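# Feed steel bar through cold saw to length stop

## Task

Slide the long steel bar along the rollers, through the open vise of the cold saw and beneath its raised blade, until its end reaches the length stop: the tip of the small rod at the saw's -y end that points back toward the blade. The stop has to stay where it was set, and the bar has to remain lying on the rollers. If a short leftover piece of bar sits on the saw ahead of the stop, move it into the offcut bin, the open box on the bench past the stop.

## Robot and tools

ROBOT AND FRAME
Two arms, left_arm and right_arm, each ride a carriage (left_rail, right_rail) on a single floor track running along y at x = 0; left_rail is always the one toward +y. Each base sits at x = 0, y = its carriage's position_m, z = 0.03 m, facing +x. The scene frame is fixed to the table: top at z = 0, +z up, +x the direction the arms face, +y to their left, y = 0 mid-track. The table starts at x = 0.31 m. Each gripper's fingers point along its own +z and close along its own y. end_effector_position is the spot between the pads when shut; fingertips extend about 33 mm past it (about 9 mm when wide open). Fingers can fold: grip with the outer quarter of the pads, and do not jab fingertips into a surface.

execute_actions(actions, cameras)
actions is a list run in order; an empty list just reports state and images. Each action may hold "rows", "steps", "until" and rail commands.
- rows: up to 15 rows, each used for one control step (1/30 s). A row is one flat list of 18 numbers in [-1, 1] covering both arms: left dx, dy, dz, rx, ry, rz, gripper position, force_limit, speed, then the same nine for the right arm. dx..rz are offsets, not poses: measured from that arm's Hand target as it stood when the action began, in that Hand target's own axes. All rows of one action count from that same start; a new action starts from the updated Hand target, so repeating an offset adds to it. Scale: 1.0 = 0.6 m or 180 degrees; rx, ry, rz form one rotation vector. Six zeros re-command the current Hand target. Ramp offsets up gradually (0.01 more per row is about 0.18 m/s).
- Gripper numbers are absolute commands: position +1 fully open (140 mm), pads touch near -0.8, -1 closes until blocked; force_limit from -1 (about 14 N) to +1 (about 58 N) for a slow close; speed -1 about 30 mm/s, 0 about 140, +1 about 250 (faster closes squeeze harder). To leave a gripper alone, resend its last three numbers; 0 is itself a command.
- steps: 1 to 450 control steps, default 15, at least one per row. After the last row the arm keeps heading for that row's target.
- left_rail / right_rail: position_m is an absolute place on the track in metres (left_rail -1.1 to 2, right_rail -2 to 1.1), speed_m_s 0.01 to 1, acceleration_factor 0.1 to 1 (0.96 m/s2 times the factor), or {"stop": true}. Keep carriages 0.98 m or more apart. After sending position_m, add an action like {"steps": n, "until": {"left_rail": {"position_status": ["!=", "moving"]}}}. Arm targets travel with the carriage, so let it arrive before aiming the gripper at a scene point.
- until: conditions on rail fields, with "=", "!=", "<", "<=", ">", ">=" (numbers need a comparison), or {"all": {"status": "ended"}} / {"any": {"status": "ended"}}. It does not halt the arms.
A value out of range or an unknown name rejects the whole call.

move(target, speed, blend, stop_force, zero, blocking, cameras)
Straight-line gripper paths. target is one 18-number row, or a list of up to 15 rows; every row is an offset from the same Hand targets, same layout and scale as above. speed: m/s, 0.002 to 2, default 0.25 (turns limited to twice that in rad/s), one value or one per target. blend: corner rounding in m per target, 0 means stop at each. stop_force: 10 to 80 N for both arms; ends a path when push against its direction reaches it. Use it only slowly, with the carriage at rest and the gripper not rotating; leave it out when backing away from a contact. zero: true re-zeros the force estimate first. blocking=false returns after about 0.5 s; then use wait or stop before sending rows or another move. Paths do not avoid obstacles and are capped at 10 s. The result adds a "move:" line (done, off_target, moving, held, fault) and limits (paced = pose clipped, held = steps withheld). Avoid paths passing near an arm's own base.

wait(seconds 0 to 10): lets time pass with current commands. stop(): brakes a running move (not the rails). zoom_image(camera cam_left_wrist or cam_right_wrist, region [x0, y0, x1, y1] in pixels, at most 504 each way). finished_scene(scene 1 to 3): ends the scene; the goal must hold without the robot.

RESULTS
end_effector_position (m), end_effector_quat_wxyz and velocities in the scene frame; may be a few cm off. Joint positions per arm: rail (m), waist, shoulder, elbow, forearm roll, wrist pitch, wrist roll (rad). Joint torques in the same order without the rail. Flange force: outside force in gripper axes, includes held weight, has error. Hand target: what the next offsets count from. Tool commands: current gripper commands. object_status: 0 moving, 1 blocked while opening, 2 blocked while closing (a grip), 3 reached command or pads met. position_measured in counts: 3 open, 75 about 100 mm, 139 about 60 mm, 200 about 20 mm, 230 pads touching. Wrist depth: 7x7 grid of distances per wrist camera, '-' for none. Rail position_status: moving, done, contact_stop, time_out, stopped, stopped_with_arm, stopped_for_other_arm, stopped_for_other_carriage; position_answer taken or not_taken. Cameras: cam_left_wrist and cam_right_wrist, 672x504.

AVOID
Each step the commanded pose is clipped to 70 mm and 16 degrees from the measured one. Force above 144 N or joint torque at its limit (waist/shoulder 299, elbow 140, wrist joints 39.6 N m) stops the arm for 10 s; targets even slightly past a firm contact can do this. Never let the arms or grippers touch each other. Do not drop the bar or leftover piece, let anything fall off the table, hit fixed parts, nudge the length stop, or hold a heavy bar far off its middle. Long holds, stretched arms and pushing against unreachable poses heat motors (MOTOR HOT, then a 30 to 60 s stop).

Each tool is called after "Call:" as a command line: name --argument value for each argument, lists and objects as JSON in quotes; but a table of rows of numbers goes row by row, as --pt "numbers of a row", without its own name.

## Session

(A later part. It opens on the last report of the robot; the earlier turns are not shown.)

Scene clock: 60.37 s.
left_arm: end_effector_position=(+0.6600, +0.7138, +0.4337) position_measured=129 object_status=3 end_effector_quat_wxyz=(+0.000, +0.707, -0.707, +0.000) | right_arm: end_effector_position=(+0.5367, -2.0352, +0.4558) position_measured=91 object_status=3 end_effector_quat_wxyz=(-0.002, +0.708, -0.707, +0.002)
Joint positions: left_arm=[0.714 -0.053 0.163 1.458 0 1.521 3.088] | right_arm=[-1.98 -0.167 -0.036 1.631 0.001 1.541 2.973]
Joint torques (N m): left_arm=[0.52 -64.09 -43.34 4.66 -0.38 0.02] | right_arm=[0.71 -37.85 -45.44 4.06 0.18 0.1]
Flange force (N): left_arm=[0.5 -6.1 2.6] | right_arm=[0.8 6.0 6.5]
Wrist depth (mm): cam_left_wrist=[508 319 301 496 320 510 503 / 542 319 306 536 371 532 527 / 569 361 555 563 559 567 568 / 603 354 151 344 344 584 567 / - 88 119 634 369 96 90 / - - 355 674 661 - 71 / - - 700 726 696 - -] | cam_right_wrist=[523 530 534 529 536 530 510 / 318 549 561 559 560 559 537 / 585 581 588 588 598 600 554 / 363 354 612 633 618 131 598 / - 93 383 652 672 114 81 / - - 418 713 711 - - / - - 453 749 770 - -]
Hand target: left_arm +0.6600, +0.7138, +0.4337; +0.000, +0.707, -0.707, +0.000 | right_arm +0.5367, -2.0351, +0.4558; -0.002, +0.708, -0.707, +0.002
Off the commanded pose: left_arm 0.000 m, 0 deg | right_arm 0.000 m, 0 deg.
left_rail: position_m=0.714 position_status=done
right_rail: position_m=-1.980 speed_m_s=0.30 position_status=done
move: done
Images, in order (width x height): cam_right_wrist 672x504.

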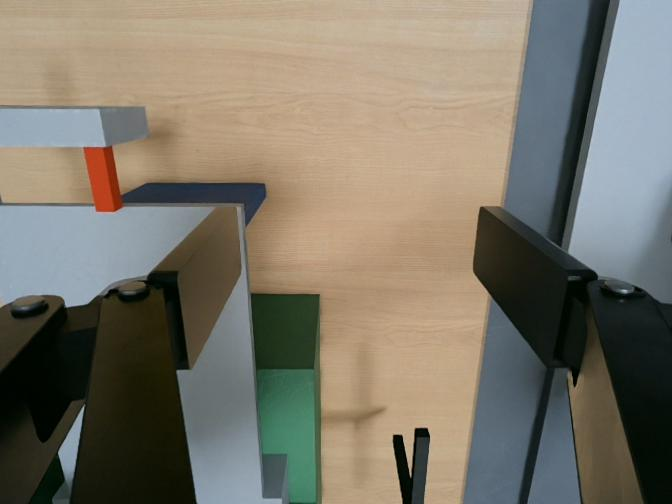

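Call:
execute_actions --actions '[{"left_rail":{"position_m":1.04,"speed_m_s":0.5,"acceleration_factor":0.6},"steps":150,"until":{"left_rail":{"position_status":["!=","moving"]}}}]' --cameras '[]'

Call:
move --target '[-0.4167,-0.093,0.118,0,0,0,0,-0.3,-0.5,0,0,0,0,0,0,0.3,-0.5,-1]' --cameras '["cam_left_wrist"]'

Scene clock: 63.10 s.
left_arm: end_effector_position=(+0.6600, +1.0395, +0.4336) position_measured=129 object_status=3 end_effector_quat_wxyz=(+0.000, +0.707, -0.707, +0.000) | right_arm: end_effector_position=(+0.5367, -2.0352, +0.4558) position_measured=91 object_status=3 end_effector_quat_wxyz=(-0.002, +0.708, -0.707, +0.002)
Joint positions: left_arm=[1.04 -0.053 0.163 1.458 0 1.521 3.088] | right_arm=[-1.98 -0.167 -0.036 1.631 0.001 1.541 2.973]
Joint torques (N m): left_arm=[0.89 -63.9 -43.09 4.69 -0.37 -0.02] | right_arm=[1.2 -38.2 -45.4 4.08 0.08 0.25]
Flange force (N): left_arm=[1.1 -6.1 1.9] | right_arm=[1.9 5.9 6.1]
Wrist depth (mm): cam_left_wrist=[511 503 502 512 504 508 504 / 543 363 530 537 527 527 522 / 565 365 557 563 560 565 556 / 608 341 151 342 334 589 564 / - 88 119 631 441 96 90 / - - 359 672 665 - 71 / - - 392 720 454 - -] | cam_right_wrist=[529 529 534 533 533 539 511 / 314 546 560 560 561 571 535 / 594 585 579 591 592 600 563 / 361 356 612 637 628 138 594 / - 93 388 654 672 113 81 / - - 417 694 715 - - / - - 449 765 758 - -]
Hand target: left_arm +0.6600, +1.0394, +0.4337; +0.000, +0.707, -0.707, +0.000 | right_arm +0.5367, -2.0352, +0.4558; -0.002, +0.708, -0.707, +0.002
Tool commands: left_gripper/position=+0.0 left_gripper/force_limit=-0.3 left_gripper/speed=-0.5 right_gripper/position=+0.3 right_gripper/force_limit=-0.5 right_gripper/speed=-1.0
Off the commanded pose: left_arm 0.000 m, 0 deg | right_arm 0.000 m, 0 deg.
left_rail: position_m=1.040 speed_m_s=0.50 position_status=done
right_rail: position_m=-1.980 speed_m_s=0.30 position_status=done
No camera images: "cameras" was empty.

Scene clock: 64.57 s.
left_arm: end_effector_position=(+0.7158, +1.2895, +0.3629) position_measured=129 object_status=3 end_effector_quat_wxyz=(+0.000, +0.707, -0.707, +0.000) | right_arm: end_effector_position=(+0.5367, -2.0352, +0.4558) position_measured=91 object_status=3 end_effector_quat_wxyz=(-0.002, +0.708, -0.707, +0.002)
Joint positions: left_arm=[1.04 0.29 0.334 1.368 0 1.44 3.431] | right_arm=[-1.98 -0.167 -0.036 1.631 0.001 1.541 2.973]
Joint torques (N m): left_arm=[-0.94 -81.11 -42.94 4.59 -0.38 -0.02] | right_arm=[1.24 -37.8 -45.36 4.1 0.14 0.24]
Flange force (N): left_arm=[-3.6 -5.8 3.0] | right_arm=[2.0 6.2 6.2]
Wrist depth (mm): cam_left_wrist=[451 259 446 435 444 283 442 / 472 259 467 459 471 283 465 / 498 282 497 489 492 280 492 / 527 306 151 517 508 280 514 / - 88 119 288 288 96 91 / - - 547 297 548 - 71 / - - 481 465 479 - -] | cam_right_wrist=[537 533 535 533 528 536 512 / 315 547 552 560 560 560 531 / 586 574 582 594 589 606 564 / 364 355 614 622 625 138 601 / - 87 388 658 665 114 81 / - - 421 700 715 - - / - - 448 749 761 - -]
Hand target: left_arm +0.7158, +1.2896, +0.3629; +0.000, +0.707, -0.707, +0.000 | right_arm +0.5367, -2.0352, +0.4558; -0.002, +0.708, -0.707, +0.002
Off the commanded pose: left_arm 0.000 m, 0 deg | right_arm 0.000 m, 0 deg.
left_rail: position_m=1.040 speed_m_s=0.50 position_status=done
right_rail: position_m=-1.980 speed_m_s=0.30 position_status=done
move: done
Images, in order (width x height): cam_left_wrist 672x504.

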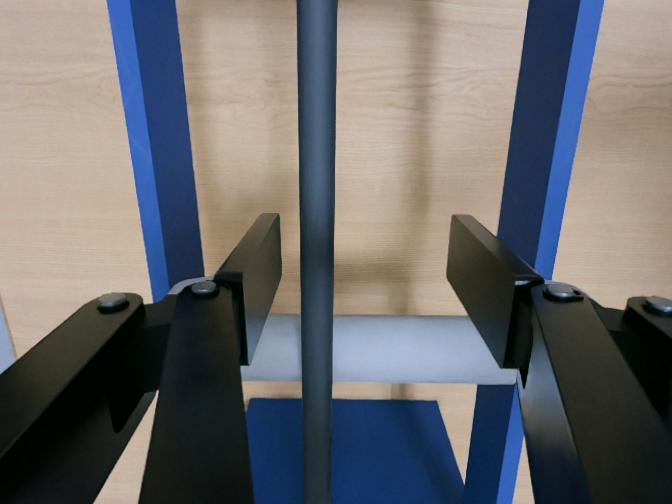

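Call:
execute_actions --actions '[{"left_rail":{"position_m":1.99,"speed_m_s":0.7,"acceleration_factor":0.6},"steps":150,"until":{"left_rail":{"position_status":["!=","moving"]}}}]' --cameras '[]'

Call:
move --target '[-0.167,-0.04,0,0,0,0,0,-0.3,-0.5,0,0,0,0,0,0,0.3,-0.5,-1]' --cameras '["cam_left_wrist"]'

Scene clock: 68.43 s.
left_arm: end_effector_position=(+0.7158, +2.2394, +0.3628) position_measured=129 object_status=3 end_effector_quat_wxyz=(+0.000, +0.707, -0.707, +0.000) | right_arm: end_effector_position=(+0.5367, -2.0352, +0.4558) position_measured=91 object_status=3 end_effector_quat_wxyz=(-0.002, +0.708, -0.707, +0.002)
Joint positions: left_arm=[1.99 0.29 0.334 1.368 0 1.44 3.431] | right_arm=[-1.98 -0.167 -0.036 1.631 0.001 1.541 2.973]
Joint torques (N m): left_arm=[0.21 -80.74 -42.81 4.67 -0.33 0.05] | right_arm=[1.25 -38.09 -45.39 4.07 0.11 0.23]
Flange force (N): left_arm=[-1.9 -6.2 2.7] | right_arm=[1.8 6.1 6.1]
Wrist depth (mm): cam_left_wrist=[455 259 449 442 445 284 441 / 478 259 469 465 467 282 467 / 499 281 498 488 491 281 489 / 530 306 140 510 509 281 514 / - 88 119 273 276 96 91 / - - 579 584 586 - 71 / - - 533 513 538 - -] | cam_right_wrist=[535 531 530 529 530 544 512 / 316 544 559 558 556 563 537 / 583 579 583 589 589 601 568 / 360 353 609 626 628 138 604 / - 93 399 659 669 114 81 / - - 421 706 713 - - / - - 449 742 765 - -]
Hand target: left_arm +0.7158, +2.2394, +0.3629; +0.000, +0.707, -0.707, +0.000 | right_arm +0.5367, -2.0352, +0.4558; -0.002, +0.708, -0.707, +0.002
Tool commands: left_gripper/position=+0.0 left_gripper/force_limit=-0.3 left_gripper/speed=-0.5 right_gripper/position=+0.3 right_gripper/force_limit=-0.5 right_gripper/speed=-1.0
Off the commanded pose: left_arm 0.000 m, 0 deg | right_arm 0.000 m, 0 deg.
left_rail: position_m=1.990 speed_m_s=0.70 position_status=done
right_rail: position_m=-1.980 speed_m_s=0.30 position_status=done
No camera images: "cameras" was empty.

Scene clock: 69.30 s.
left_arm: end_effector_position=(+0.7398, +2.3397, +0.3629) position_measured=129 object_status=3 end_effector_quat_wxyz=(+0.000, +0.707, -0.707, +0.000) | right_arm: end_effector_position=(+0.5367, -2.0352, +0.4558) position_measured=91 object_status=3 end_effector_quat_wxyz=(-0.002, +0.708, -0.707, +0.002)
Joint positions: left_arm=[1.99 0.399 0.434 1.226 0 1.482 3.541] | right_arm=[-1.98 -0.167 -0.036 1.631 0.001 1.541 2.973]
Joint torques (N m): left_arm=[0.8 -90.98 -43.39 4.66 -0.39 0.07] | right_arm=[1.14 -37.83 -45.38 4.08 0.12 0.2]
Flange force (N): left_arm=[-1.6 -6.1 3.0] | right_arm=[1.6 6.4 6.1]
Wrist depth (mm): cam_left_wrist=[449 442 442 209 443 444 250 / 472 466 288 225 460 294 262 / 498 490 248 243 248 247 482 / 526 521 151 510 508 293 518 / - 88 119 548 552 96 91 / - - 482 480 508 - 71 / - - 423 416 423 - -] | cam_right_wrist=[534 533 530 535 529 540 508 / 316 545 560 563 558 567 529 / 585 571 591 594 588 601 558 / 363 356 614 628 633 138 598 / - 93 395 667 663 114 81 / - - 418 700 709 - - / - - 450 756 770 - -]
Hand target: left_arm +0.7398, +2.3398, +0.3629; +0.000, +0.707, -0.707, +0.000 | right_arm +0.5367, -2.0352, +0.4558; -0.002, +0.708, -0.707, +0.002
Off the commanded pose: left_arm 0.000 m, 0 deg | right_arm 0.000 m, 0 deg.
left_rail: position_m=1.990 speed_m_s=0.70 position_status=done
right_rail: position_m=-1.980 speed_m_s=0.30 position_status=done
move: done
Images, in order (width x height): cam_left_wrist 672x504.

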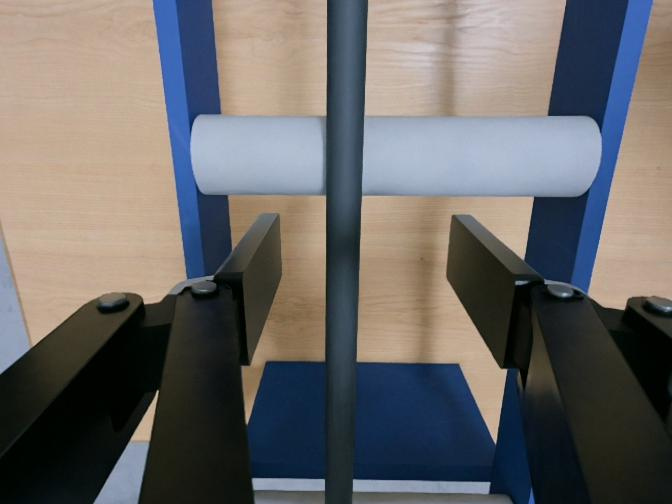

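Call:
move --pt "0.125 -0.011 0 0 0 0 0 -0.3 -0.5 0 0 0 0 0 0 0.3 -0.5 -1" --pt "0.125 -0.011 0.150 0 0 0 0 -0.3 -0.5 0 0 0 0 0 0 0.3 -0.5 -1" --cameras '["cam_left_wrist"]' --speed 0.15

Call:
execute_actions --actions '[{"rows":[[0,0,0,0,0,0,-1,-0.5,-1,0,0,0,0,0,0,0.3,-0.5,-1]],"steps":85}]' --cameras '["cam_left_wrist"]'

Scene clock: 71.80 s.
left_arm: end_effector_position=(+0.7464, +2.2647, +0.2729) position_measured=129 object_status=3 end_effector_quat_wxyz=(+0.000, +0.707, -0.707, +0.000) | right_arm: end_effector_position=(+0.5367, -2.0352, +0.4558) position_measured=91 object_status=3 end_effector_quat_wxyz=(-0.002, +0.708, -0.707, +0.002)
Joint positions: left_arm=[1.99 0.309 0.422 1.407 0 1.313 3.451] | right_arm=[-1.98 -0.167 -0.036 1.631 0.001 1.541 2.973]
Joint torques (N m): left_arm=[0.6 -88.4 -42.19 4.53 -0.44 0.05] | right_arm=[1.32 -38.02 -45.43 4.09 0.11 0.26]
Flange force (N): left_arm=[-1.2 -5.4 3.8] | right_arm=[2.1 6.4 6.1]
Wrist depth (mm): cam_left_wrist=[364 175 366 359 364 365 361 / 386 175 383 130 382 382 377 / 409 175 407 138 403 402 232 / 431 179 172 146 155 420 232 / - 88 119 161 183 96 91 / - - 187 170 483 - 71 / - - 504 179 500 - -] | cam_right_wrist=[528 530 522 527 531 536 508 / 318 542 559 554 555 563 534 / 588 581 586 591 592 570 561 / 361 355 614 626 635 131 598 / - 93 390 658 669 113 81 / - - 417 709 719 - - / - - 449 751 758 - -]
Hand target: left_arm +0.7464, +2.2647, +0.2729; +0.000, +0.707, -0.707, +0.000 | right_arm +0.5367, -2.0352, +0.4558; -0.002, +0.708, -0.707, +0.002
Off the commanded pose: left_arm 0.000 m, 0 deg | right_arm 0.000 m, 0 deg.
left_rail: position_m=1.990 speed_m_s=0.70 position_status=done
right_rail: position_m=-1.980 speed_m_s=0.30 position_status=done
move: done
Images, in order (width x height): cam_left_wrist 672x504.

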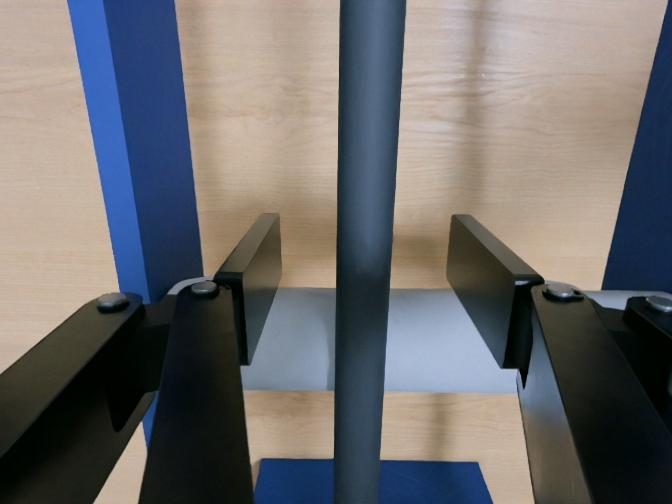

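Scene clock: 74.83 s.
left_arm: end_effector_position=(+0.7464, +2.2647, +0.2729) position_measured=201 object_status=2 end_effector_quat_wxyz=(+0.000, +0.707, -0.707, +0.000) | right_arm: end_effector_position=(+0.5367, -2.0352, +0.4558) position_measured=91 object_status=3 end_effector_quat_wxyz=(-0.002, +0.708, -0.707, +0.002)
Joint positions: left_arm=[1.99 0.309 0.422 1.407 0 1.313 3.451] | right_arm=[-1.98 -0.167 -0.036 1.631 0.001 1.541 2.973]
Joint torques (N m): left_arm=[4.34 -84.25 -32.6 5.71 3.89 -0.27] | right_arm=[1.16 -38.09 -45.46 4.05 0.11 0.2]
Flange force (N): left_arm=[-1.5 -18.3 -2.8] | right_arm=[1.8 6.0 6.3]
Wrist depth (mm): cam_left_wrist=[361 175 367 359 359 362 363 / 388 175 385 134 385 381 378 / 407 175 403 138 403 401 233 / 431 188 422 144 150 426 222 / 454 85 95 116 110 91 182 / - 68 77 164 - 71 71 / - - - 175 - - 70] | cam_right_wrist=[529 530 528 531 535 535 507 / 315 544 560 571 558 571 529 / 582 571 585 591 585 614 560 / 364 358 617 631 637 131 592 / - 87 500 663 671 114 81 / - - 424 709 717 - - / - - 449 765 751 - -]
Hand target: left_arm +0.7464, +2.2647, +0.2729; +0.000, +0.707, -0.707, +0.000 | right_arm +0.5367, -2.0352, +0.4558; -0.002, +0.708, -0.707, +0.002
Off the commanded pose: left_arm 0.000 m, 0 deg | right_arm 0.000 m, 0 deg.
left_rail: position_m=1.990 speed_m_s=0.70 position_status=done
right_rail: position_m=-1.980 speed_m_s=0.30 position_status=done
Images, in order (width x height): cam_left_wrist 672x504.

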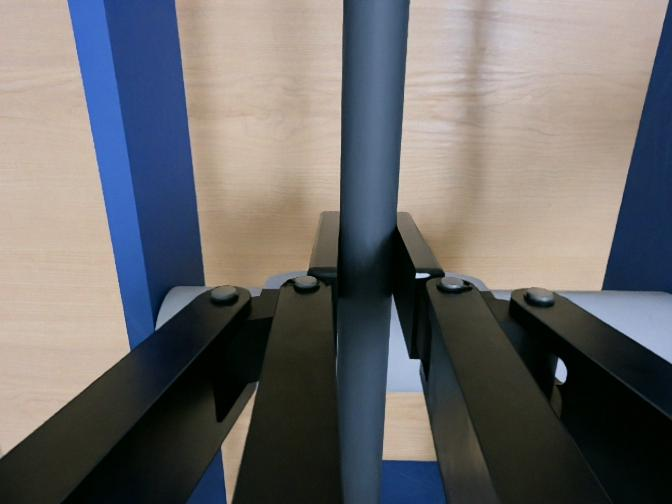

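Bar at .747. Shift, release, go back to 1.29.

Call:
move --target '[0,0.047,0,0,0,0,-1,-0.5,-1,0,0,0,0,0,0,0.3,-0.5,-1]' --cameras '[]' --speed 0.05

Call:
execute_actions --actions '[{"rows":[[0,0,0,0,0,0,0,-0.3,-0.7,0,0,0,0,0,0,0.3,-0.5,-1]],"steps":50}]' --cameras '[]'

Call:
move --pt "0 0 -0.15 0 0 0 0 -0.3 -0.5 0 0 0 0 0 0 0.3 -0.5 -1" --pt "0.042 0.004 -0.15 0 0 0 0 -0.3 -0.5 0 0 0 0 0 0 0.3 -0.5 -1" --cameras '["cam_left_wrist"]'

Call:
execute_actions --actions '[{"left_rail":{"position_m":1.04,"speed_m_s":0.7,"acceleration_factor":0.6},"steps":150,"until":{"left_rail":{"position_status":["!=","moving"]}}}]' --cameras '["cam_left_wrist"]'

Scene clock: 76.37 s.
left_arm: end_effector_position=(+0.7182, +2.2647, +0.2728) position_measured=201 object_status=2 end_effector_quat_wxyz=(+0.000, +0.707, -0.707, +0.000) | right_arm: end_effector_position=(+0.5367, -2.0352, +0.4558) position_measured=91 object_status=3 end_effector_quat_wxyz=(-0.002, +0.708, -0.707, +0.002)
Joint positions: left_arm=[1.99 0.32 0.381 1.467 0 1.294 3.462] | right_arm=[-1.98 -0.167 -0.036 1.631 0.001 1.541 2.973]
Joint torques (N m): left_arm=[2.88 -85.08 -37.93 5.84 2.95 0.7] | right_arm=[1.11 -38.21 -45.35 4.11 0.13 0.26]
Flange force (N): left_arm=[-0.5 -14.2 5.2] | right_arm=[1.9 5.6 6.2]
Wrist depth (mm): cam_left_wrist=[176 362 365 357 364 362 183 / 168 377 385 130 383 382 190 / 169 396 402 138 401 401 191 / 177 237 423 144 150 422 189 / 188 184 95 116 127 91 179 / - 68 77 165 - 71 71 / - - - 175 - - 71] | cam_right_wrist=[535 528 533 528 529 540 513 / 316 546 559 559 559 565 533 / 586 576 585 595 592 597 560 / 363 354 614 630 637 131 591 / - 93 391 661 669 114 81 / - - 423 706 709 - - / - - 447 751 761 - -]
Hand target: left_arm +0.7182, +2.2647, +0.2729; +0.000, +0.707, -0.707, +0.000 | right_arm +0.5367, -2.0352, +0.4558; -0.002, +0.708, -0.707, +0.002
Off the commanded pose: left_arm 0.000 m, 0 deg | right_arm 0.000 m, 0 deg.
left_rail: position_m=1.990 speed_m_s=0.70 position_status=done
right_rail: position_m=-1.980 speed_m_s=0.30 position_status=done
move: done
No camera images: "cameras" was empty.

Scene clock: 78.23 s.
left_arm: end_effector_position=(+0.7182, +2.2647, +0.2729) position_measured=129 object_status=3 end_effector_quat_wxyz=(+0.000, +0.707, -0.707, +0.000) | right_arm: end_effector_position=(+0.5367, -2.0352, +0.4558) position_measured=91 object_status=3 end_effector_quat_wxyz=(-0.002, +0.708, -0.707, +0.002)
Joint positions: left_arm=[1.99 0.32 0.381 1.467 0 1.294 3.462] | right_arm=[-1.98 -0.167 -0.036 1.631 0.001 1.541 2.973]
Joint torques (N m): left_arm=[0.33 -84.37 -41.54 4.51 -0.37 0.14] | right_arm=[1.04 -37.87 -45.54 4.09 0.13 0.25]
Flange force (N): left_arm=[-1.7 -6.1 3.5] | right_arm=[1.6 6.7 6.5]
Wrist depth (mm): cam_left_wrist=[177 365 365 126 364 362 183 / 168 378 385 135 383 381 190 / 169 398 405 139 404 402 190 / 177 223 151 146 420 248 189 / - 88 119 162 182 96 91 / - - 186 169 479 - 71 / - - 499 179 501 - -] | cam_right_wrist=[530 536 528 531 530 534 508 / 317 549 551 555 558 558 535 / 579 586 583 597 592 601 563 / 365 355 606 633 625 138 601 / - 93 384 671 665 113 81 / - - 420 688 713 - - / - - 452 765 753 - -]
Hand target: left_arm +0.7182, +2.2647, +0.2729; +0.000, +0.707, -0.707, +0.000 | right_arm +0.5367, -2.0352, +0.4558; -0.002, +0.708, -0.707, +0.002
Off the commanded pose: left_arm 0.000 m, 0 deg | right_arm 0.000 m, 0 deg.
left_rail: position_m=1.990 speed_m_s=0.70 position_status=done
right_rail: position_m=-1.980 speed_m_s=0.30 position_status=done
No camera images: "cameras" was empty.

Scene clock: 79.47 s.
left_arm: end_effector_position=(+0.7158, +2.2395, +0.3628) position_measured=129 object_status=3 end_effector_quat_wxyz=(+0.000, +0.707, -0.707, +0.000) | right_arm: end_effector_position=(+0.5367, -2.0352, +0.4558) position_measured=91 object_status=3 end_effector_quat_wxyz=(-0.002, +0.708, -0.707, +0.002)
Joint positions: left_arm=[1.99 0.29 0.334 1.368 0 1.44 3.431] | right_arm=[-1.98 -0.167 -0.036 1.631 0.001 1.541 2.973]
Joint torques (N m): left_arm=[0.55 -80.42 -43.08 4.66 -0.39 0.03] | right_arm=[1.29 -38 -45.47 4.07 0.11 0.23]
Flange force (N): left_arm=[-1.2 -5.2 2.9] | right_arm=[2.1 6.2 6.3]
Wrist depth (mm): cam_left_wrist=[448 260 446 435 448 285 435 / 476 259 473 457 466 282 467 / 496 280 497 484 489 281 486 / 527 306 151 279 507 280 519 / - 88 119 273 275 96 91 / - - 582 575 589 - 71 / - - 531 512 536 - -] | cam_right_wrist=[533 527 531 531 521 535 512 / 316 544 556 559 561 565 535 / 578 581 585 592 594 595 560 / 357 355 603 633 618 131 588 / - 93 392 661 665 113 81 / - - 413 721 715 - - / - - 447 751 763 - -]
Hand target: left_arm +0.7158, +2.2394, +0.3629; +0.000, +0.707, -0.707, +0.000 | right_arm +0.5367, -2.0352, +0.4558; -0.002, +0.708, -0.707, +0.002
Off the commanded pose: left_arm 0.000 m, 0 deg | right_arm 0.000 m, 0 deg.
left_rail: position_m=1.990 speed_m_s=0.70 position_status=done
right_rail: position_m=-1.980 speed_m_s=0.30 position_status=done
move: done
Images, in order (width x height): cam_left_wrist 672x504.

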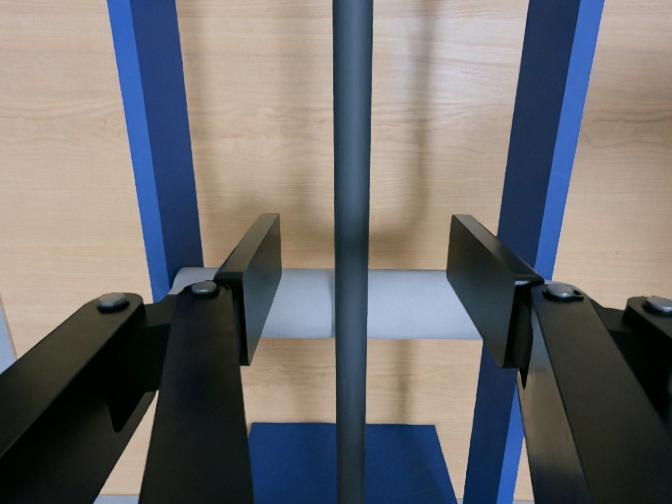

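Scene clock: 82.27 s.
left_arm: end_effector_position=(+0.7158, +1.2896, +0.3629) position_measured=129 object_status=3 end_effector_quat_wxyz=(+0.000, +0.707, -0.707, +0.000) | right_arm: end_effector_position=(+0.5367, -2.0352, +0.4558) position_measured=91 object_status=3 end_effector_quat_wxyz=(-0.002, +0.708, -0.707, +0.002)
Joint positions: left_arm=[1.04 0.29 0.334 1.368 0 1.44 3.431] | right_arm=[-1.98 -0.167 -0.036 1.631 0.001 1.541 2.973]
Joint torques (N m): left_arm=[0.59 -80.95 -42.87 4.56 -0.3 0.04] | right_arm=[1.49 -38.07 -45.54 4.06 0.12 0.25]
Flange force (N): left_arm=[-1.1 -6.4 2.8] | right_arm=[2.5 6.1 6.5]
Wrist depth (mm): cam_left_wrist=[448 259 448 210 445 283 438 / 473 260 471 458 465 282 465 / 496 281 496 483 493 280 491 / 527 307 151 512 510 280 519 / - 88 109 261 551 96 91 / - - 540 283 574 - 71 / - - 478 443 482 - -] | cam_right_wrist=[534 531 530 531 530 537 509 / 317 540 559 560 560 568 531 / 585 574 588 592 592 601 560 / 365 354 600 637 622 138 598 / - 93 397 654 671 114 81 / - - 419 713 726 - - / - - 451 756 761 - -]
Hand target: left_arm +0.7158, +1.2895, +0.3629; +0.000, +0.707, -0.707, +0.000 | right_arm +0.5367, -2.0352, +0.4558; -0.002, +0.708, -0.707, +0.002
Tool commands: left_gripper/position=+0.0 left_gripper/force_limit=-0.3 left_gripper/speed=-0.5 right_gripper/position=+0.3 right_gripper/force_limit=-0.5 right_gripper/speed=-1.0
Off the commanded pose: left_arm 0.000 m, 0 deg | right_arm 0.000 m, 0 deg.
left_rail: position_m=1.040 speed_m_s=0.70 position_status=done
right_rail: position_m=-1.980 speed_m_s=0.30 position_status=done
Images, in order (width x height): cam_left_wrist 672x504.

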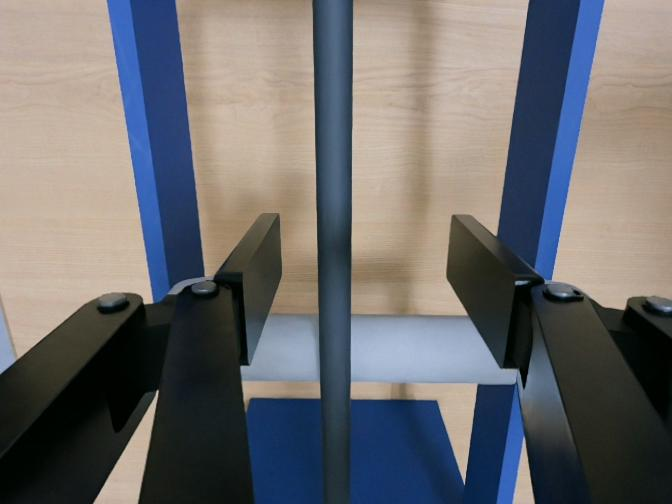

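Call:
move --target '[0,-0.0175,0.1515,0,0,0,0,-0.3,-0.5,0,0,0,0,0,0,0.3,-0.5,-1]' --cameras '[]' --speed 0.15

Call:
execute_actions --actions '[{"rows":[[0,0,0,0,0,0,-1,-0.4,-1,0,0,0,0,0,0,0.3,-0.5,-1]],"steps":85}]' --cameras '["cam_left_wrist"]'

Call:
move --pt "0 0.0175 0 0 0 0 -1 -0.4 -1 0 0 0 0 0 0 0.3 -0.5 -1" --pt "0 0.0175 -0.02 0 0 0 -1 -0.4 -1 0 0 0 0 0 0 0.3 -0.5 -1" --cameras '["cam_left_wrist"]' --speed 0.05

Scene clock: 83.90 s.
left_arm: end_effector_position=(+0.7263, +1.2895, +0.2720) position_measured=129 object_status=3 end_effector_quat_wxyz=(+0.000, +0.707, -0.707, +0.000) | right_arm: end_effector_position=(+0.5367, -2.0352, +0.4558) position_measured=91 object_status=3 end_effector_quat_wxyz=(-0.002, +0.708, -0.707, +0.002)
Joint positions: left_arm=[1.04 0.286 0.38 1.47 0 1.292 3.428] | right_arm=[-1.98 -0.167 -0.036 1.631 0.001 1.541 2.973]
Joint torques (N m): left_arm=[1.06 -84.13 -41.74 4.54 -0.42 -0.01] | right_arm=[1.34 -37.92 -45.54 4.1 0.12 0.25]
Flange force (N): left_arm=[-0.8 -5.9 3.7] | right_arm=[2.3 6.4 6.4]
Wrist depth (mm): cam_left_wrist=[164 358 365 124 363 361 195 / 159 374 383 129 381 381 202 / 167 219 406 137 402 400 202 / 178 206 151 147 422 417 201 / - 88 119 156 449 96 91 / - - 211 166 224 - 71 / - - 202 180 200 - -] | cam_right_wrist=[534 528 534 531 530 536 508 / 317 550 560 561 561 570 529 / 588 579 585 588 588 598 561 / 363 361 617 625 633 131 598 / - 93 399 654 672 113 81 / - - 421 706 702 - - / - - 448 739 765 - -]
Hand target: left_arm +0.7263, +1.2895, +0.2720; +0.000, +0.707, -0.707, +0.000 | right_arm +0.5367, -2.0352, +0.4558; -0.002, +0.708, -0.707, +0.002
Off the commanded pose: left_arm 0.000 m, 0 deg | right_arm 0.000 m, 0 deg.
left_rail: position_m=1.040 speed_m_s=0.70 position_status=done
right_rail: position_m=-1.980 speed_m_s=0.30 position_status=done
move: done
No camera images: "cameras" was empty.

Scene clock: 86.93 s.
left_arm: end_effector_position=(+0.7263, +1.2895, +0.2719) position_measured=201 object_status=2 end_effector_quat_wxyz=(+0.000, +0.707, -0.707, +0.000) | right_arm: end_effector_position=(+0.5367, -2.0352, +0.4558) position_measured=91 object_status=3 end_effector_quat_wxyz=(-0.002, +0.708, -0.707, +0.002)
Joint positions: left_arm=[1.04 0.286 0.38 1.47 0 1.292 3.428] | right_arm=[-1.98 -0.167 -0.036 1.631 0.001 1.541 2.973]
Joint torques (N m): left_arm=[1.54 -82.35 -38.08 5.01 1.2 0.35] | right_arm=[1.26 -37.8 -45.45 4.08 0.1 0.25]
Flange force (N): left_arm=[-0.8 -10.4 1.0] | right_arm=[2.0 6.5 6.4]
Wrist depth (mm): cam_left_wrist=[164 358 365 125 363 362 195 / 159 374 383 130 381 381 195 / 166 219 405 138 399 398 203 / 176 220 426 139 150 422 202 / 452 85 95 147 127 91 184 / - - - 162 - 71 71 / - - - 175 - - 71] | cam_right_wrist=[529 530 530 530 531 544 512 / 318 542 559 555 559 565 536 / 586 574 585 588 588 600 561 / 361 355 615 623 633 138 603 / - 93 385 669 667 114 81 / - - 421 706 713 - - / - - 452 768 773 - -]
Hand target: left_arm +0.7263, +1.2895, +0.2720; +0.000, +0.707, -0.707, +0.000 | right_arm +0.5367, -2.0352, +0.4558; -0.002, +0.708, -0.707, +0.002
Off the commanded pose: left_arm 0.000 m, 0 deg | right_arm 0.000 m, 0 deg.
left_rail: position_m=1.040 speed_m_s=0.70 position_status=done
right_rail: position_m=-1.980 speed_m_s=0.30 position_status=done
Images, in order (width x height): cam_left_wrist 672x504.

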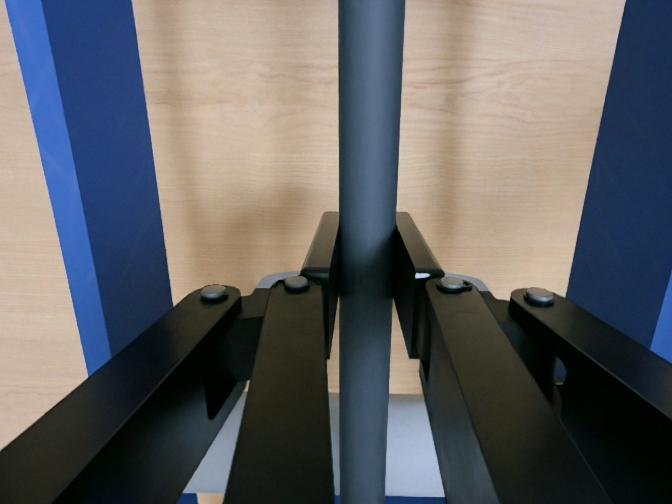

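Scene clock: 88.07 s.
left_arm: end_effector_position=(+0.7157, +1.2895, +0.2839) position_measured=201 object_status=2 end_effector_quat_wxyz=(+0.000, +0.707, -0.707, +0.000) | right_arm: end_effector_position=(+0.5367, -2.0352, +0.4558) position_measured=91 object_status=3 end_effector_quat_wxyz=(-0.002, +0.708, -0.707, +0.002)
Joint positions: left_arm=[1.04 0.29 0.359 1.477 0 1.306 3.431] | right_arm=[-1.98 -0.167 -0.036 1.631 0.001 1.541 2.973]
Joint torques (N m): left_arm=[0.92 -104.11 -56.58 4.54 -0.29 0.09] | right_arm=[1.16 -37.96 -45.44 4.08 0.11 0.24]
Flange force (N): left_arm=[-1.5 -7.7 31.9] | right_arm=[1.9 6.3 6.1]
Wrist depth (mm): cam_left_wrist=[172 372 377 134 375 372 187 / 172 386 394 140 394 390 187 / 180 242 417 149 414 409 186 / 190 243 434 153 165 433 195 / 463 202 95 112 98 91 194 / - 68 80 176 - 71 71 / - - - 186 - - 71] | cam_right_wrist=[528 528 530 534 530 536 507 / 314 547 559 555 555 570 536 / 583 583 588 592 588 607 556 / 362 353 617 620 630 138 601 / - 93 390 654 674 113 81 / - - 419 704 711 - - / - - 452 753 758 - -]
Hand target: left_arm +0.7158, +1.2895, +0.2840; +0.000, +0.707, -0.707, +0.000 | right_arm +0.5367, -2.0352, +0.4558; -0.002, +0.708, -0.707, +0.002
Off the commanded pose: left_arm 0.000 m, 0 deg | right_arm 0.000 m, 0 deg.
left_rail: position_m=1.040 speed_m_s=0.70 position_status=done
right_rail: position_m=-1.980 speed_m_s=0.30 position_status=done
move: done
Images, in order (width x height): cam_left_wrist 672x504.

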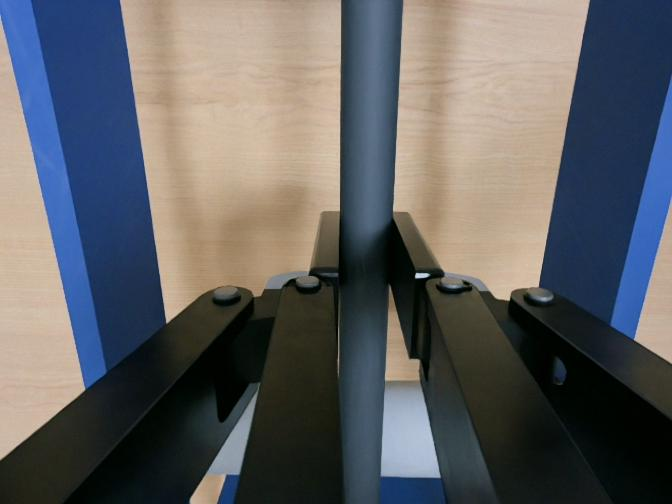

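Call:
execute_actions --actions '[{"left_rail":{"position_m":-0.98,"speed_m_s":0.35,"acceleration_factor":0.3},"steps":400,"until":{"left_rail":{"position_status":["!=","moving"]}}}]' --cameras '["cam_left_wrist","cam_right_wrist"]'

Call:
move --target '[0.3,0,0,0,0,0,-1,-0.4,-1,0,0,0,0,0,0,0.3,-0.5,-1]' --cameras '["cam_left_wrist"]' --speed 0.05 --stop_force 25

Scene clock: 95.80 s.
left_arm: end_effector_position=(+0.7158, -0.7305, +0.2839) position_measured=201 object_status=2 end_effector_quat_wxyz=(+0.000, +0.707, -0.707, +0.000) | right_arm: end_effector_position=(+0.5367, -2.0352, +0.4558) position_measured=91 object_status=3 end_effector_quat_wxyz=(-0.002, +0.708, -0.707, +0.002)
Joint positions: left_arm=[-0.98 0.29 0.359 1.477 0 1.306 3.431] | right_arm=[-1.98 -0.167 -0.036 1.631 0.001 1.541 2.973]
Joint torques (N m): left_arm=[0.8 -94.87 -50.52 4.53 -0.16 0.11] | right_arm=[1.29 -37.93 -45.49 4.09 0.12 0.22]
Flange force (N): left_arm=[-1.3 -6.6 20.5] | right_arm=[2.2 6.3 6.3]
Wrist depth (mm): cam_left_wrist=[172 373 376 134 373 371 188 / 172 386 396 141 394 391 187 / 179 179 179 150 178 178 175 / 189 179 178 155 165 176 181 / 467 202 95 112 98 91 194 / - 67 80 177 - 71 71 / - - - 186 - - 71] | cam_right_wrist=[529 523 530 529 530 537 511 / 317 546 555 556 556 570 536 / 581 576 583 594 592 601 568 / 363 355 612 625 635 138 601 / - 93 396 659 669 114 81 / - - 418 709 717 - - / - - 450 758 758 - -]
Hand target: left_arm +0.7158, -0.7305, +0.2840; +0.000, +0.707, -0.707, +0.000 | right_arm +0.5367, -2.0352, +0.4558; -0.002, +0.708, -0.707, +0.002
Tool commands: left_gripper/position=-1.0 left_gripper/force_limit=-0.4 left_gripper/speed=-1.0 right_gripper/position=+0.3 right_gripper/force_limit=-0.5 right_gripper/speed=-1.0
Off the commanded pose: left_arm 0.000 m, 0 deg | right_arm 0.000 m, 0 deg.
left_rail: position_m=-0.980 speed_m_s=0.35 position_status=done
right_rail: position_m=-1.980 speed_m_s=0.30 position_status=done

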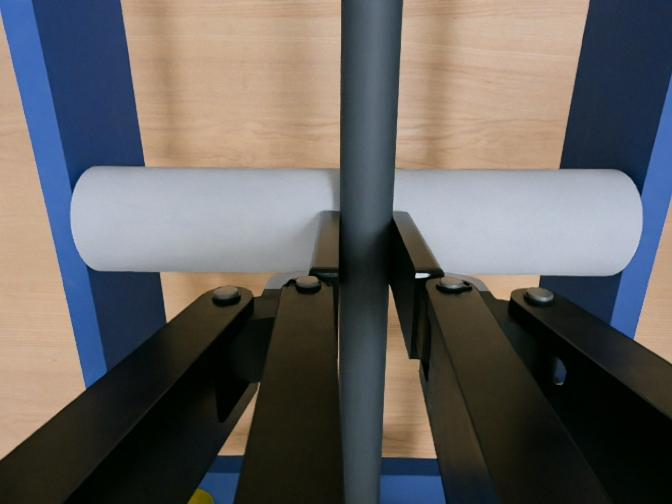

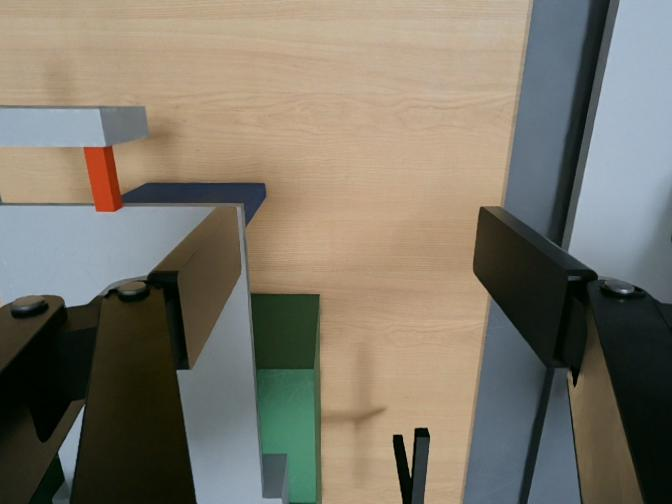

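Scene clock: 100.17 s.
left_arm: end_effector_position=(+0.7158, -0.9105, +0.2840) position_measured=201 object_status=2 end_effector_quat_wxyz=(+0.000, +0.707, -0.707, +0.000) | right_arm: end_effector_position=(+0.5367, -2.0352, +0.4558) position_measured=91 object_status=3 end_effector_quat_wxyz=(-0.002, +0.708, -0.707, +0.002)
Joint positions: left_arm=[-0.98 0.049 0.298 1.56 0 1.283 3.19] | right_arm=[-1.98 -0.167 -0.036 1.631 0.001 1.541 2.973]
Joint torques (N m): left_arm=[0.85 -94.76 -55.6 4.44 -0.68 0.09] | right_arm=[1.25 -38.14 -45.41 4.1 0.13 0.24]
Flange force (N): left_arm=[0.7 -6.1 29.5] | right_arm=[2.0 6.1 6.0]
Wrist depth (mm): cam_left_wrist=[172 372 375 134 375 372 188 / 172 387 394 141 392 391 186 / 180 243 417 150 414 407 186 / 190 244 434 154 165 426 195 / 464 202 95 112 98 91 194 / - 68 80 177 - 71 71 / - - - 187 - - 71] | cam_right_wrist=[526 524 529 531 533 535 509 / 316 544 558 563 558 571 534 / 592 575 589 595 597 601 560 / 361 353 615 625 620 131 591 / - 93 397 659 663 113 81 / - - 419 706 706 - - / - - 451 765 778 - -]
Hand target: left_arm +0.7158, -0.9105, +0.2840; +0.000, +0.707, -0.707, +0.000 | right_arm +0.5367, -2.0352, +0.4558; -0.002, +0.708, -0.707, +0.002
Off the commanded pose: left_arm 0.000 m, 0 deg | right_arm 0.000 m, 0 deg.
left_rail: position_m=-0.980 speed_m_s=0.35 position_status=done
right_rail: position_m=-1.980 speed_m_s=0.30 position_status=done
move: done
Images, in order (width x height): cam_left_wrist 672x504.

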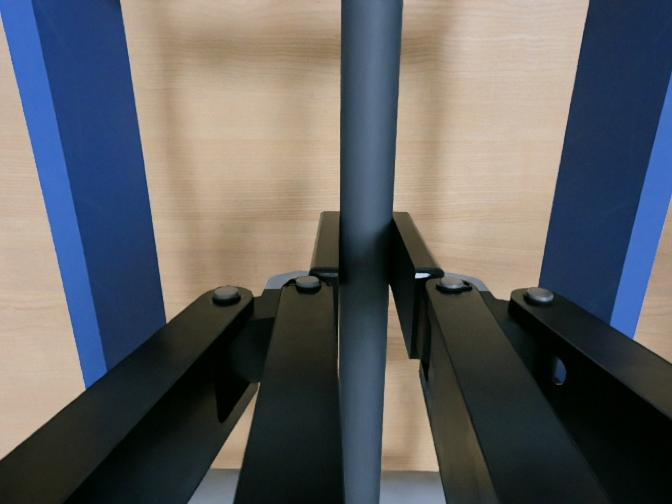

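Through the vise mouth (tip ≈ -1.61). Continue .30.

Call:
move --target '[0.5,0,0,0,0,0,-1,-0.4,-1,0,0,0,0,0,0,0.3,-0.5,-1]' --cameras '["cam_left_wrist","cam_right_wrist"]' --speed 0.05 --stop_force 20

Scene clock: 107.17 s.
left_arm: end_effector_position=(+0.7158, -1.2105, +0.2840) position_measured=201 object_status=2 end_effector_quat_wxyz=(+0.000, +0.707, -0.707, +0.000) | right_arm: end_effector_position=(+0.5367, -2.0352, +0.4558) position_measured=91 object_status=3 end_effector_quat_wxyz=(-0.002, +0.708, -0.707, +0.002)
Joint positions: left_arm=[-0.98 -0.357 0.349 1.49 0 1.302 2.784] | right_arm=[-1.98 -0.167 -0.036 1.631 0.001 1.541 2.973]
Joint torques (N m): left_arm=[0.87 -97.07 -53.51 4.71 -0.95 0.02] | right_arm=[1.33 -37.9 -45.43 4.1 0.14 0.25]
Flange force (N): left_arm=[2.6 -4.7 24.3] | right_arm=[2.3 6.4 6.3]
Wrist depth (mm): cam_left_wrist=[172 370 374 134 374 372 187 / 172 385 394 140 393 392 187 / 180 242 414 150 414 409 186 / 191 243 436 154 165 429 195 / 461 202 95 112 98 91 194 / - 68 80 177 - 71 71 / - - - 186 - - 71] | cam_right_wrist=[534 529 534 529 533 536 510 / 316 551 564 555 558 575 531 / 579 576 588 591 594 598 563 / 362 356 610 628 623 138 595 / - 93 395 667 661 114 81 / - - 419 706 713 - - / - - 450 756 763 - -]
Hand target: left_arm +0.7158, -1.2105, +0.2840; +0.000, +0.707, -0.707, +0.000 | right_arm +0.5367, -2.0352, +0.4558; -0.002, +0.708, -0.707, +0.002
Off the commanded pose: left_arm 0.000 m, 0 deg | right_arm 0.000 m, 0 deg.
left_rail: position_m=-0.980 speed_m_s=0.35 position_status=done
right_rail: position_m=-1.980 speed_m_s=0.30 position_status=done
move: done

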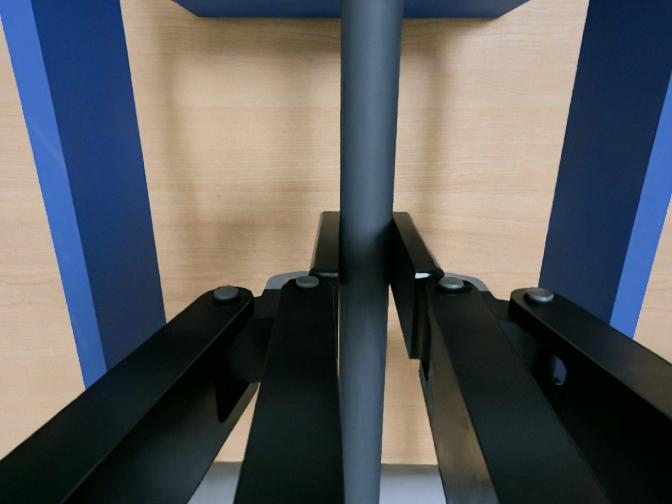

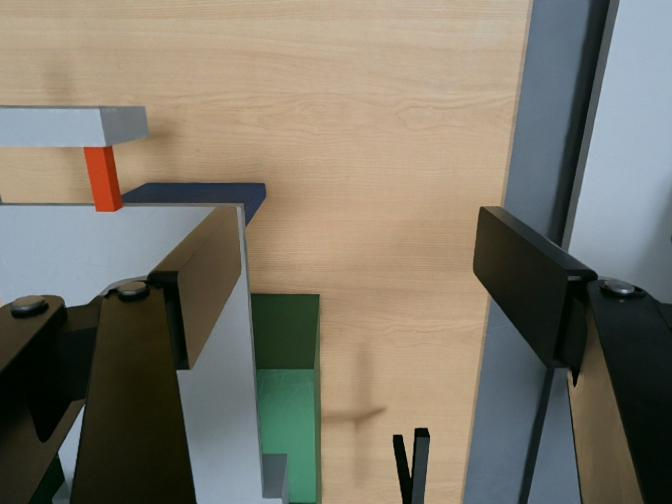

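Call:
move --target '[0.06,0,0,0,0,0,-1,-0.4,-1,0,0,0,0,0,0,0.3,-0.5,-1]' --cameras '["cam_right_wrist"]' --speed 0.015 --stop_force 15

Call:
zoom_image --camera "cam_right_wrist" --region '[30, 120, 250, 340]'

Scene clock: 110.63 s.
left_arm: end_effector_position=(+0.7158, -1.2465, +0.2840) position_measured=201 object_status=2 end_effector_quat_wxyz=(+0.000, +0.707, -0.707, +0.000) | right_arm: end_effector_position=(+0.5367, -2.0352, +0.4558) position_measured=91 object_status=3 end_effector_quat_wxyz=(-0.002, +0.708, -0.707, +0.002)
Joint positions: left_arm=[-0.98 -0.402 0.368 1.464 0 1.309 2.74] | right_arm=[-1.98 -0.167 -0.036 1.631 0.001 1.541 2.973]
Joint torques (N m): left_arm=[1.24 -96.78 -52.39 4.94 -1.45 0.14] | right_arm=[1.15 -37.8 -45.43 4.08 0.14 0.23]
Flange force (N): left_arm=[3.2 -3.7 20.9] | right_arm=[2.0 6.5 6.2]
Wrist depth (mm): cam_left_wrist=[162 161 160 135 159 159 159 / 171 388 394 141 392 392 186 / 180 243 417 150 414 409 186 / 191 243 436 154 164 426 194 / 468 202 95 112 98 91 194 / - 68 80 177 - 71 71 / - - - 187 - - 71] | cam_right_wrist=[524 530 530 533 531 536 513 / 315 544 556 563 556 550 535 / 589 581 595 579 597 607 560 / 365 356 618 628 637 138 595 / - 93 396 665 667 114 81 / - - 421 709 713 - - / - - 450 753 765 - -]
Hand target: left_arm +0.7158, -1.2465, +0.2840; +0.000, +0.707, -0.707, +0.000 | right_arm +0.5367, -2.0352, +0.4558; -0.002, +0.708, -0.707, +0.002
Off the commanded pose: left_arm 0.000 m, 0 deg | right_arm 0.000 m, 0 deg.
left_rail: position_m=-0.980 speed_m_s=0.35 position_status=done
right_rail: position_m=-1.980 speed_m_s=0.30 position_status=done
move: done
Images, in order (width x height): cam_right_wrist 672x504.

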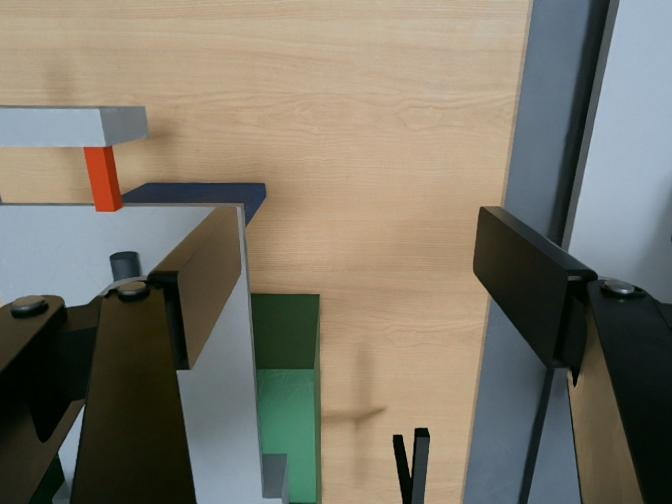

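Scaled by 2.291 from the camera's 672x504 image, which has a finer 960x720 frame.

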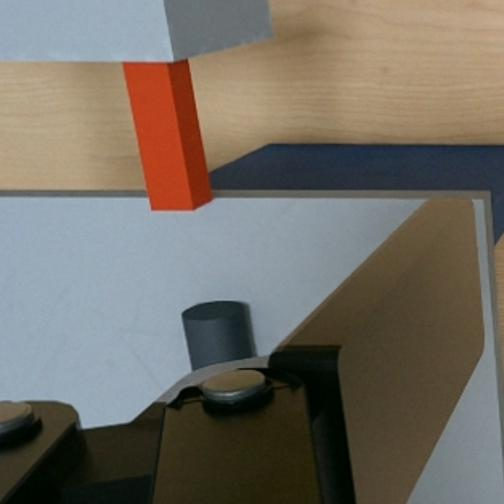

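Call:
move --target '[0.09,-0.005,0,0,0,0,-1,-0.4,-1,0,0,0,0,0,0,0.3,-0.5,-1]' --cameras '["cam_right_wrist"]' --speed 0.01 --stop_force 10

Call:
zoom_image --camera "cam_right_wrist" --region '[30, 120, 250, 340]'

Scene clock: 115.90 s.
left_arm: end_effector_position=(+0.7179, -1.2852, +0.2839) position_measured=201 object_status=2 end_effector_quat_wxyz=(+0.000, +0.707, -0.707, +0.000) | right_arm: end_effector_position=(+0.5367, -2.0352, +0.4558) position_measured=91 object_status=3 end_effector_quat_wxyz=(-0.002, +0.708, -0.707, +0.002)
Joint positions: left_arm=[-0.98 -0.446 0.394 1.428 0 1.32 2.695] | right_arm=[-1.98 -0.167 -0.036 1.631 0.001 1.541 2.973]
Joint torques (N m): left_arm=[-7.35 -93 -53.56 0.89 -4.63 0.17] | right_arm=[1.01 -38.27 -45.46 4.09 0.17 0.23]
Flange force (N): left_arm=[-11.0 1.6 13.8] | right_arm=[1.6 5.6 6.5]
Wrist depth (mm): cam_left_wrist=[158 158 156 135 155 157 157 / 160 160 159 155 158 158 158 / 178 237 416 150 415 407 180 / 188 239 438 153 165 432 198 / 463 198 94 112 98 91 197 / - 71 80 177 - 71 71 / - - - 187 - - 71] | cam_right_wrist=[539 533 529 529 533 536 507 / 316 547 559 558 554 568 533 / 585 581 588 595 591 600 561 / 362 342 617 626 631 138 603 / - 93 392 661 661 114 81 / - - 421 704 719 - - / - - 449 751 781 - -]
Hand target: left_arm +0.7179, -1.2852, +0.2839; +0.000, +0.707, -0.707, +0.000 (not the last commanded pose) | right_arm +0.5367, -2.0352, +0.4558; -0.002, +0.708, -0.707, +0.002
Off the commanded pose: left_arm 0.015 m, 0 deg | right_arm 0.000 m, 0 deg.
left_rail: position_m=-0.980 speed_m_s=0.35 position_status=done
right_rail: position_m=-1.980 speed_m_s=0.30 position_status=done
move: contact (left_arm)
Images, in order (width x height): cam_right_wrist 672x504.

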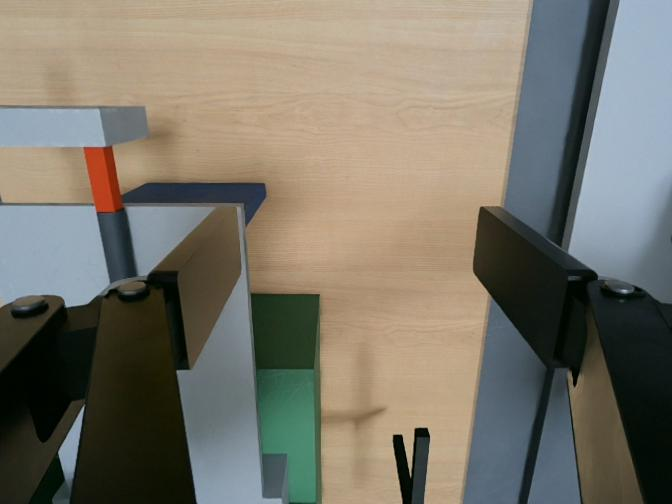

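Scaled by 2.291 from the camera's 672x504 image, which has a finer 960x720 frame.

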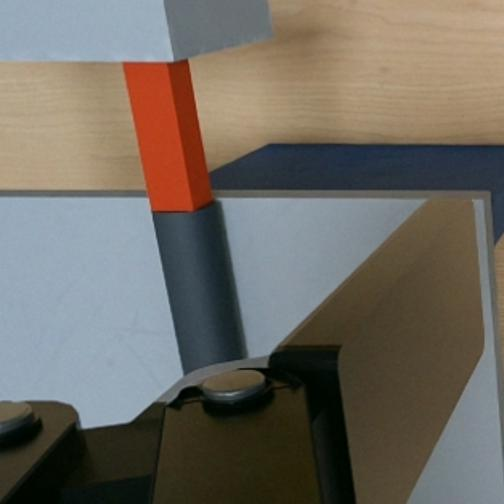

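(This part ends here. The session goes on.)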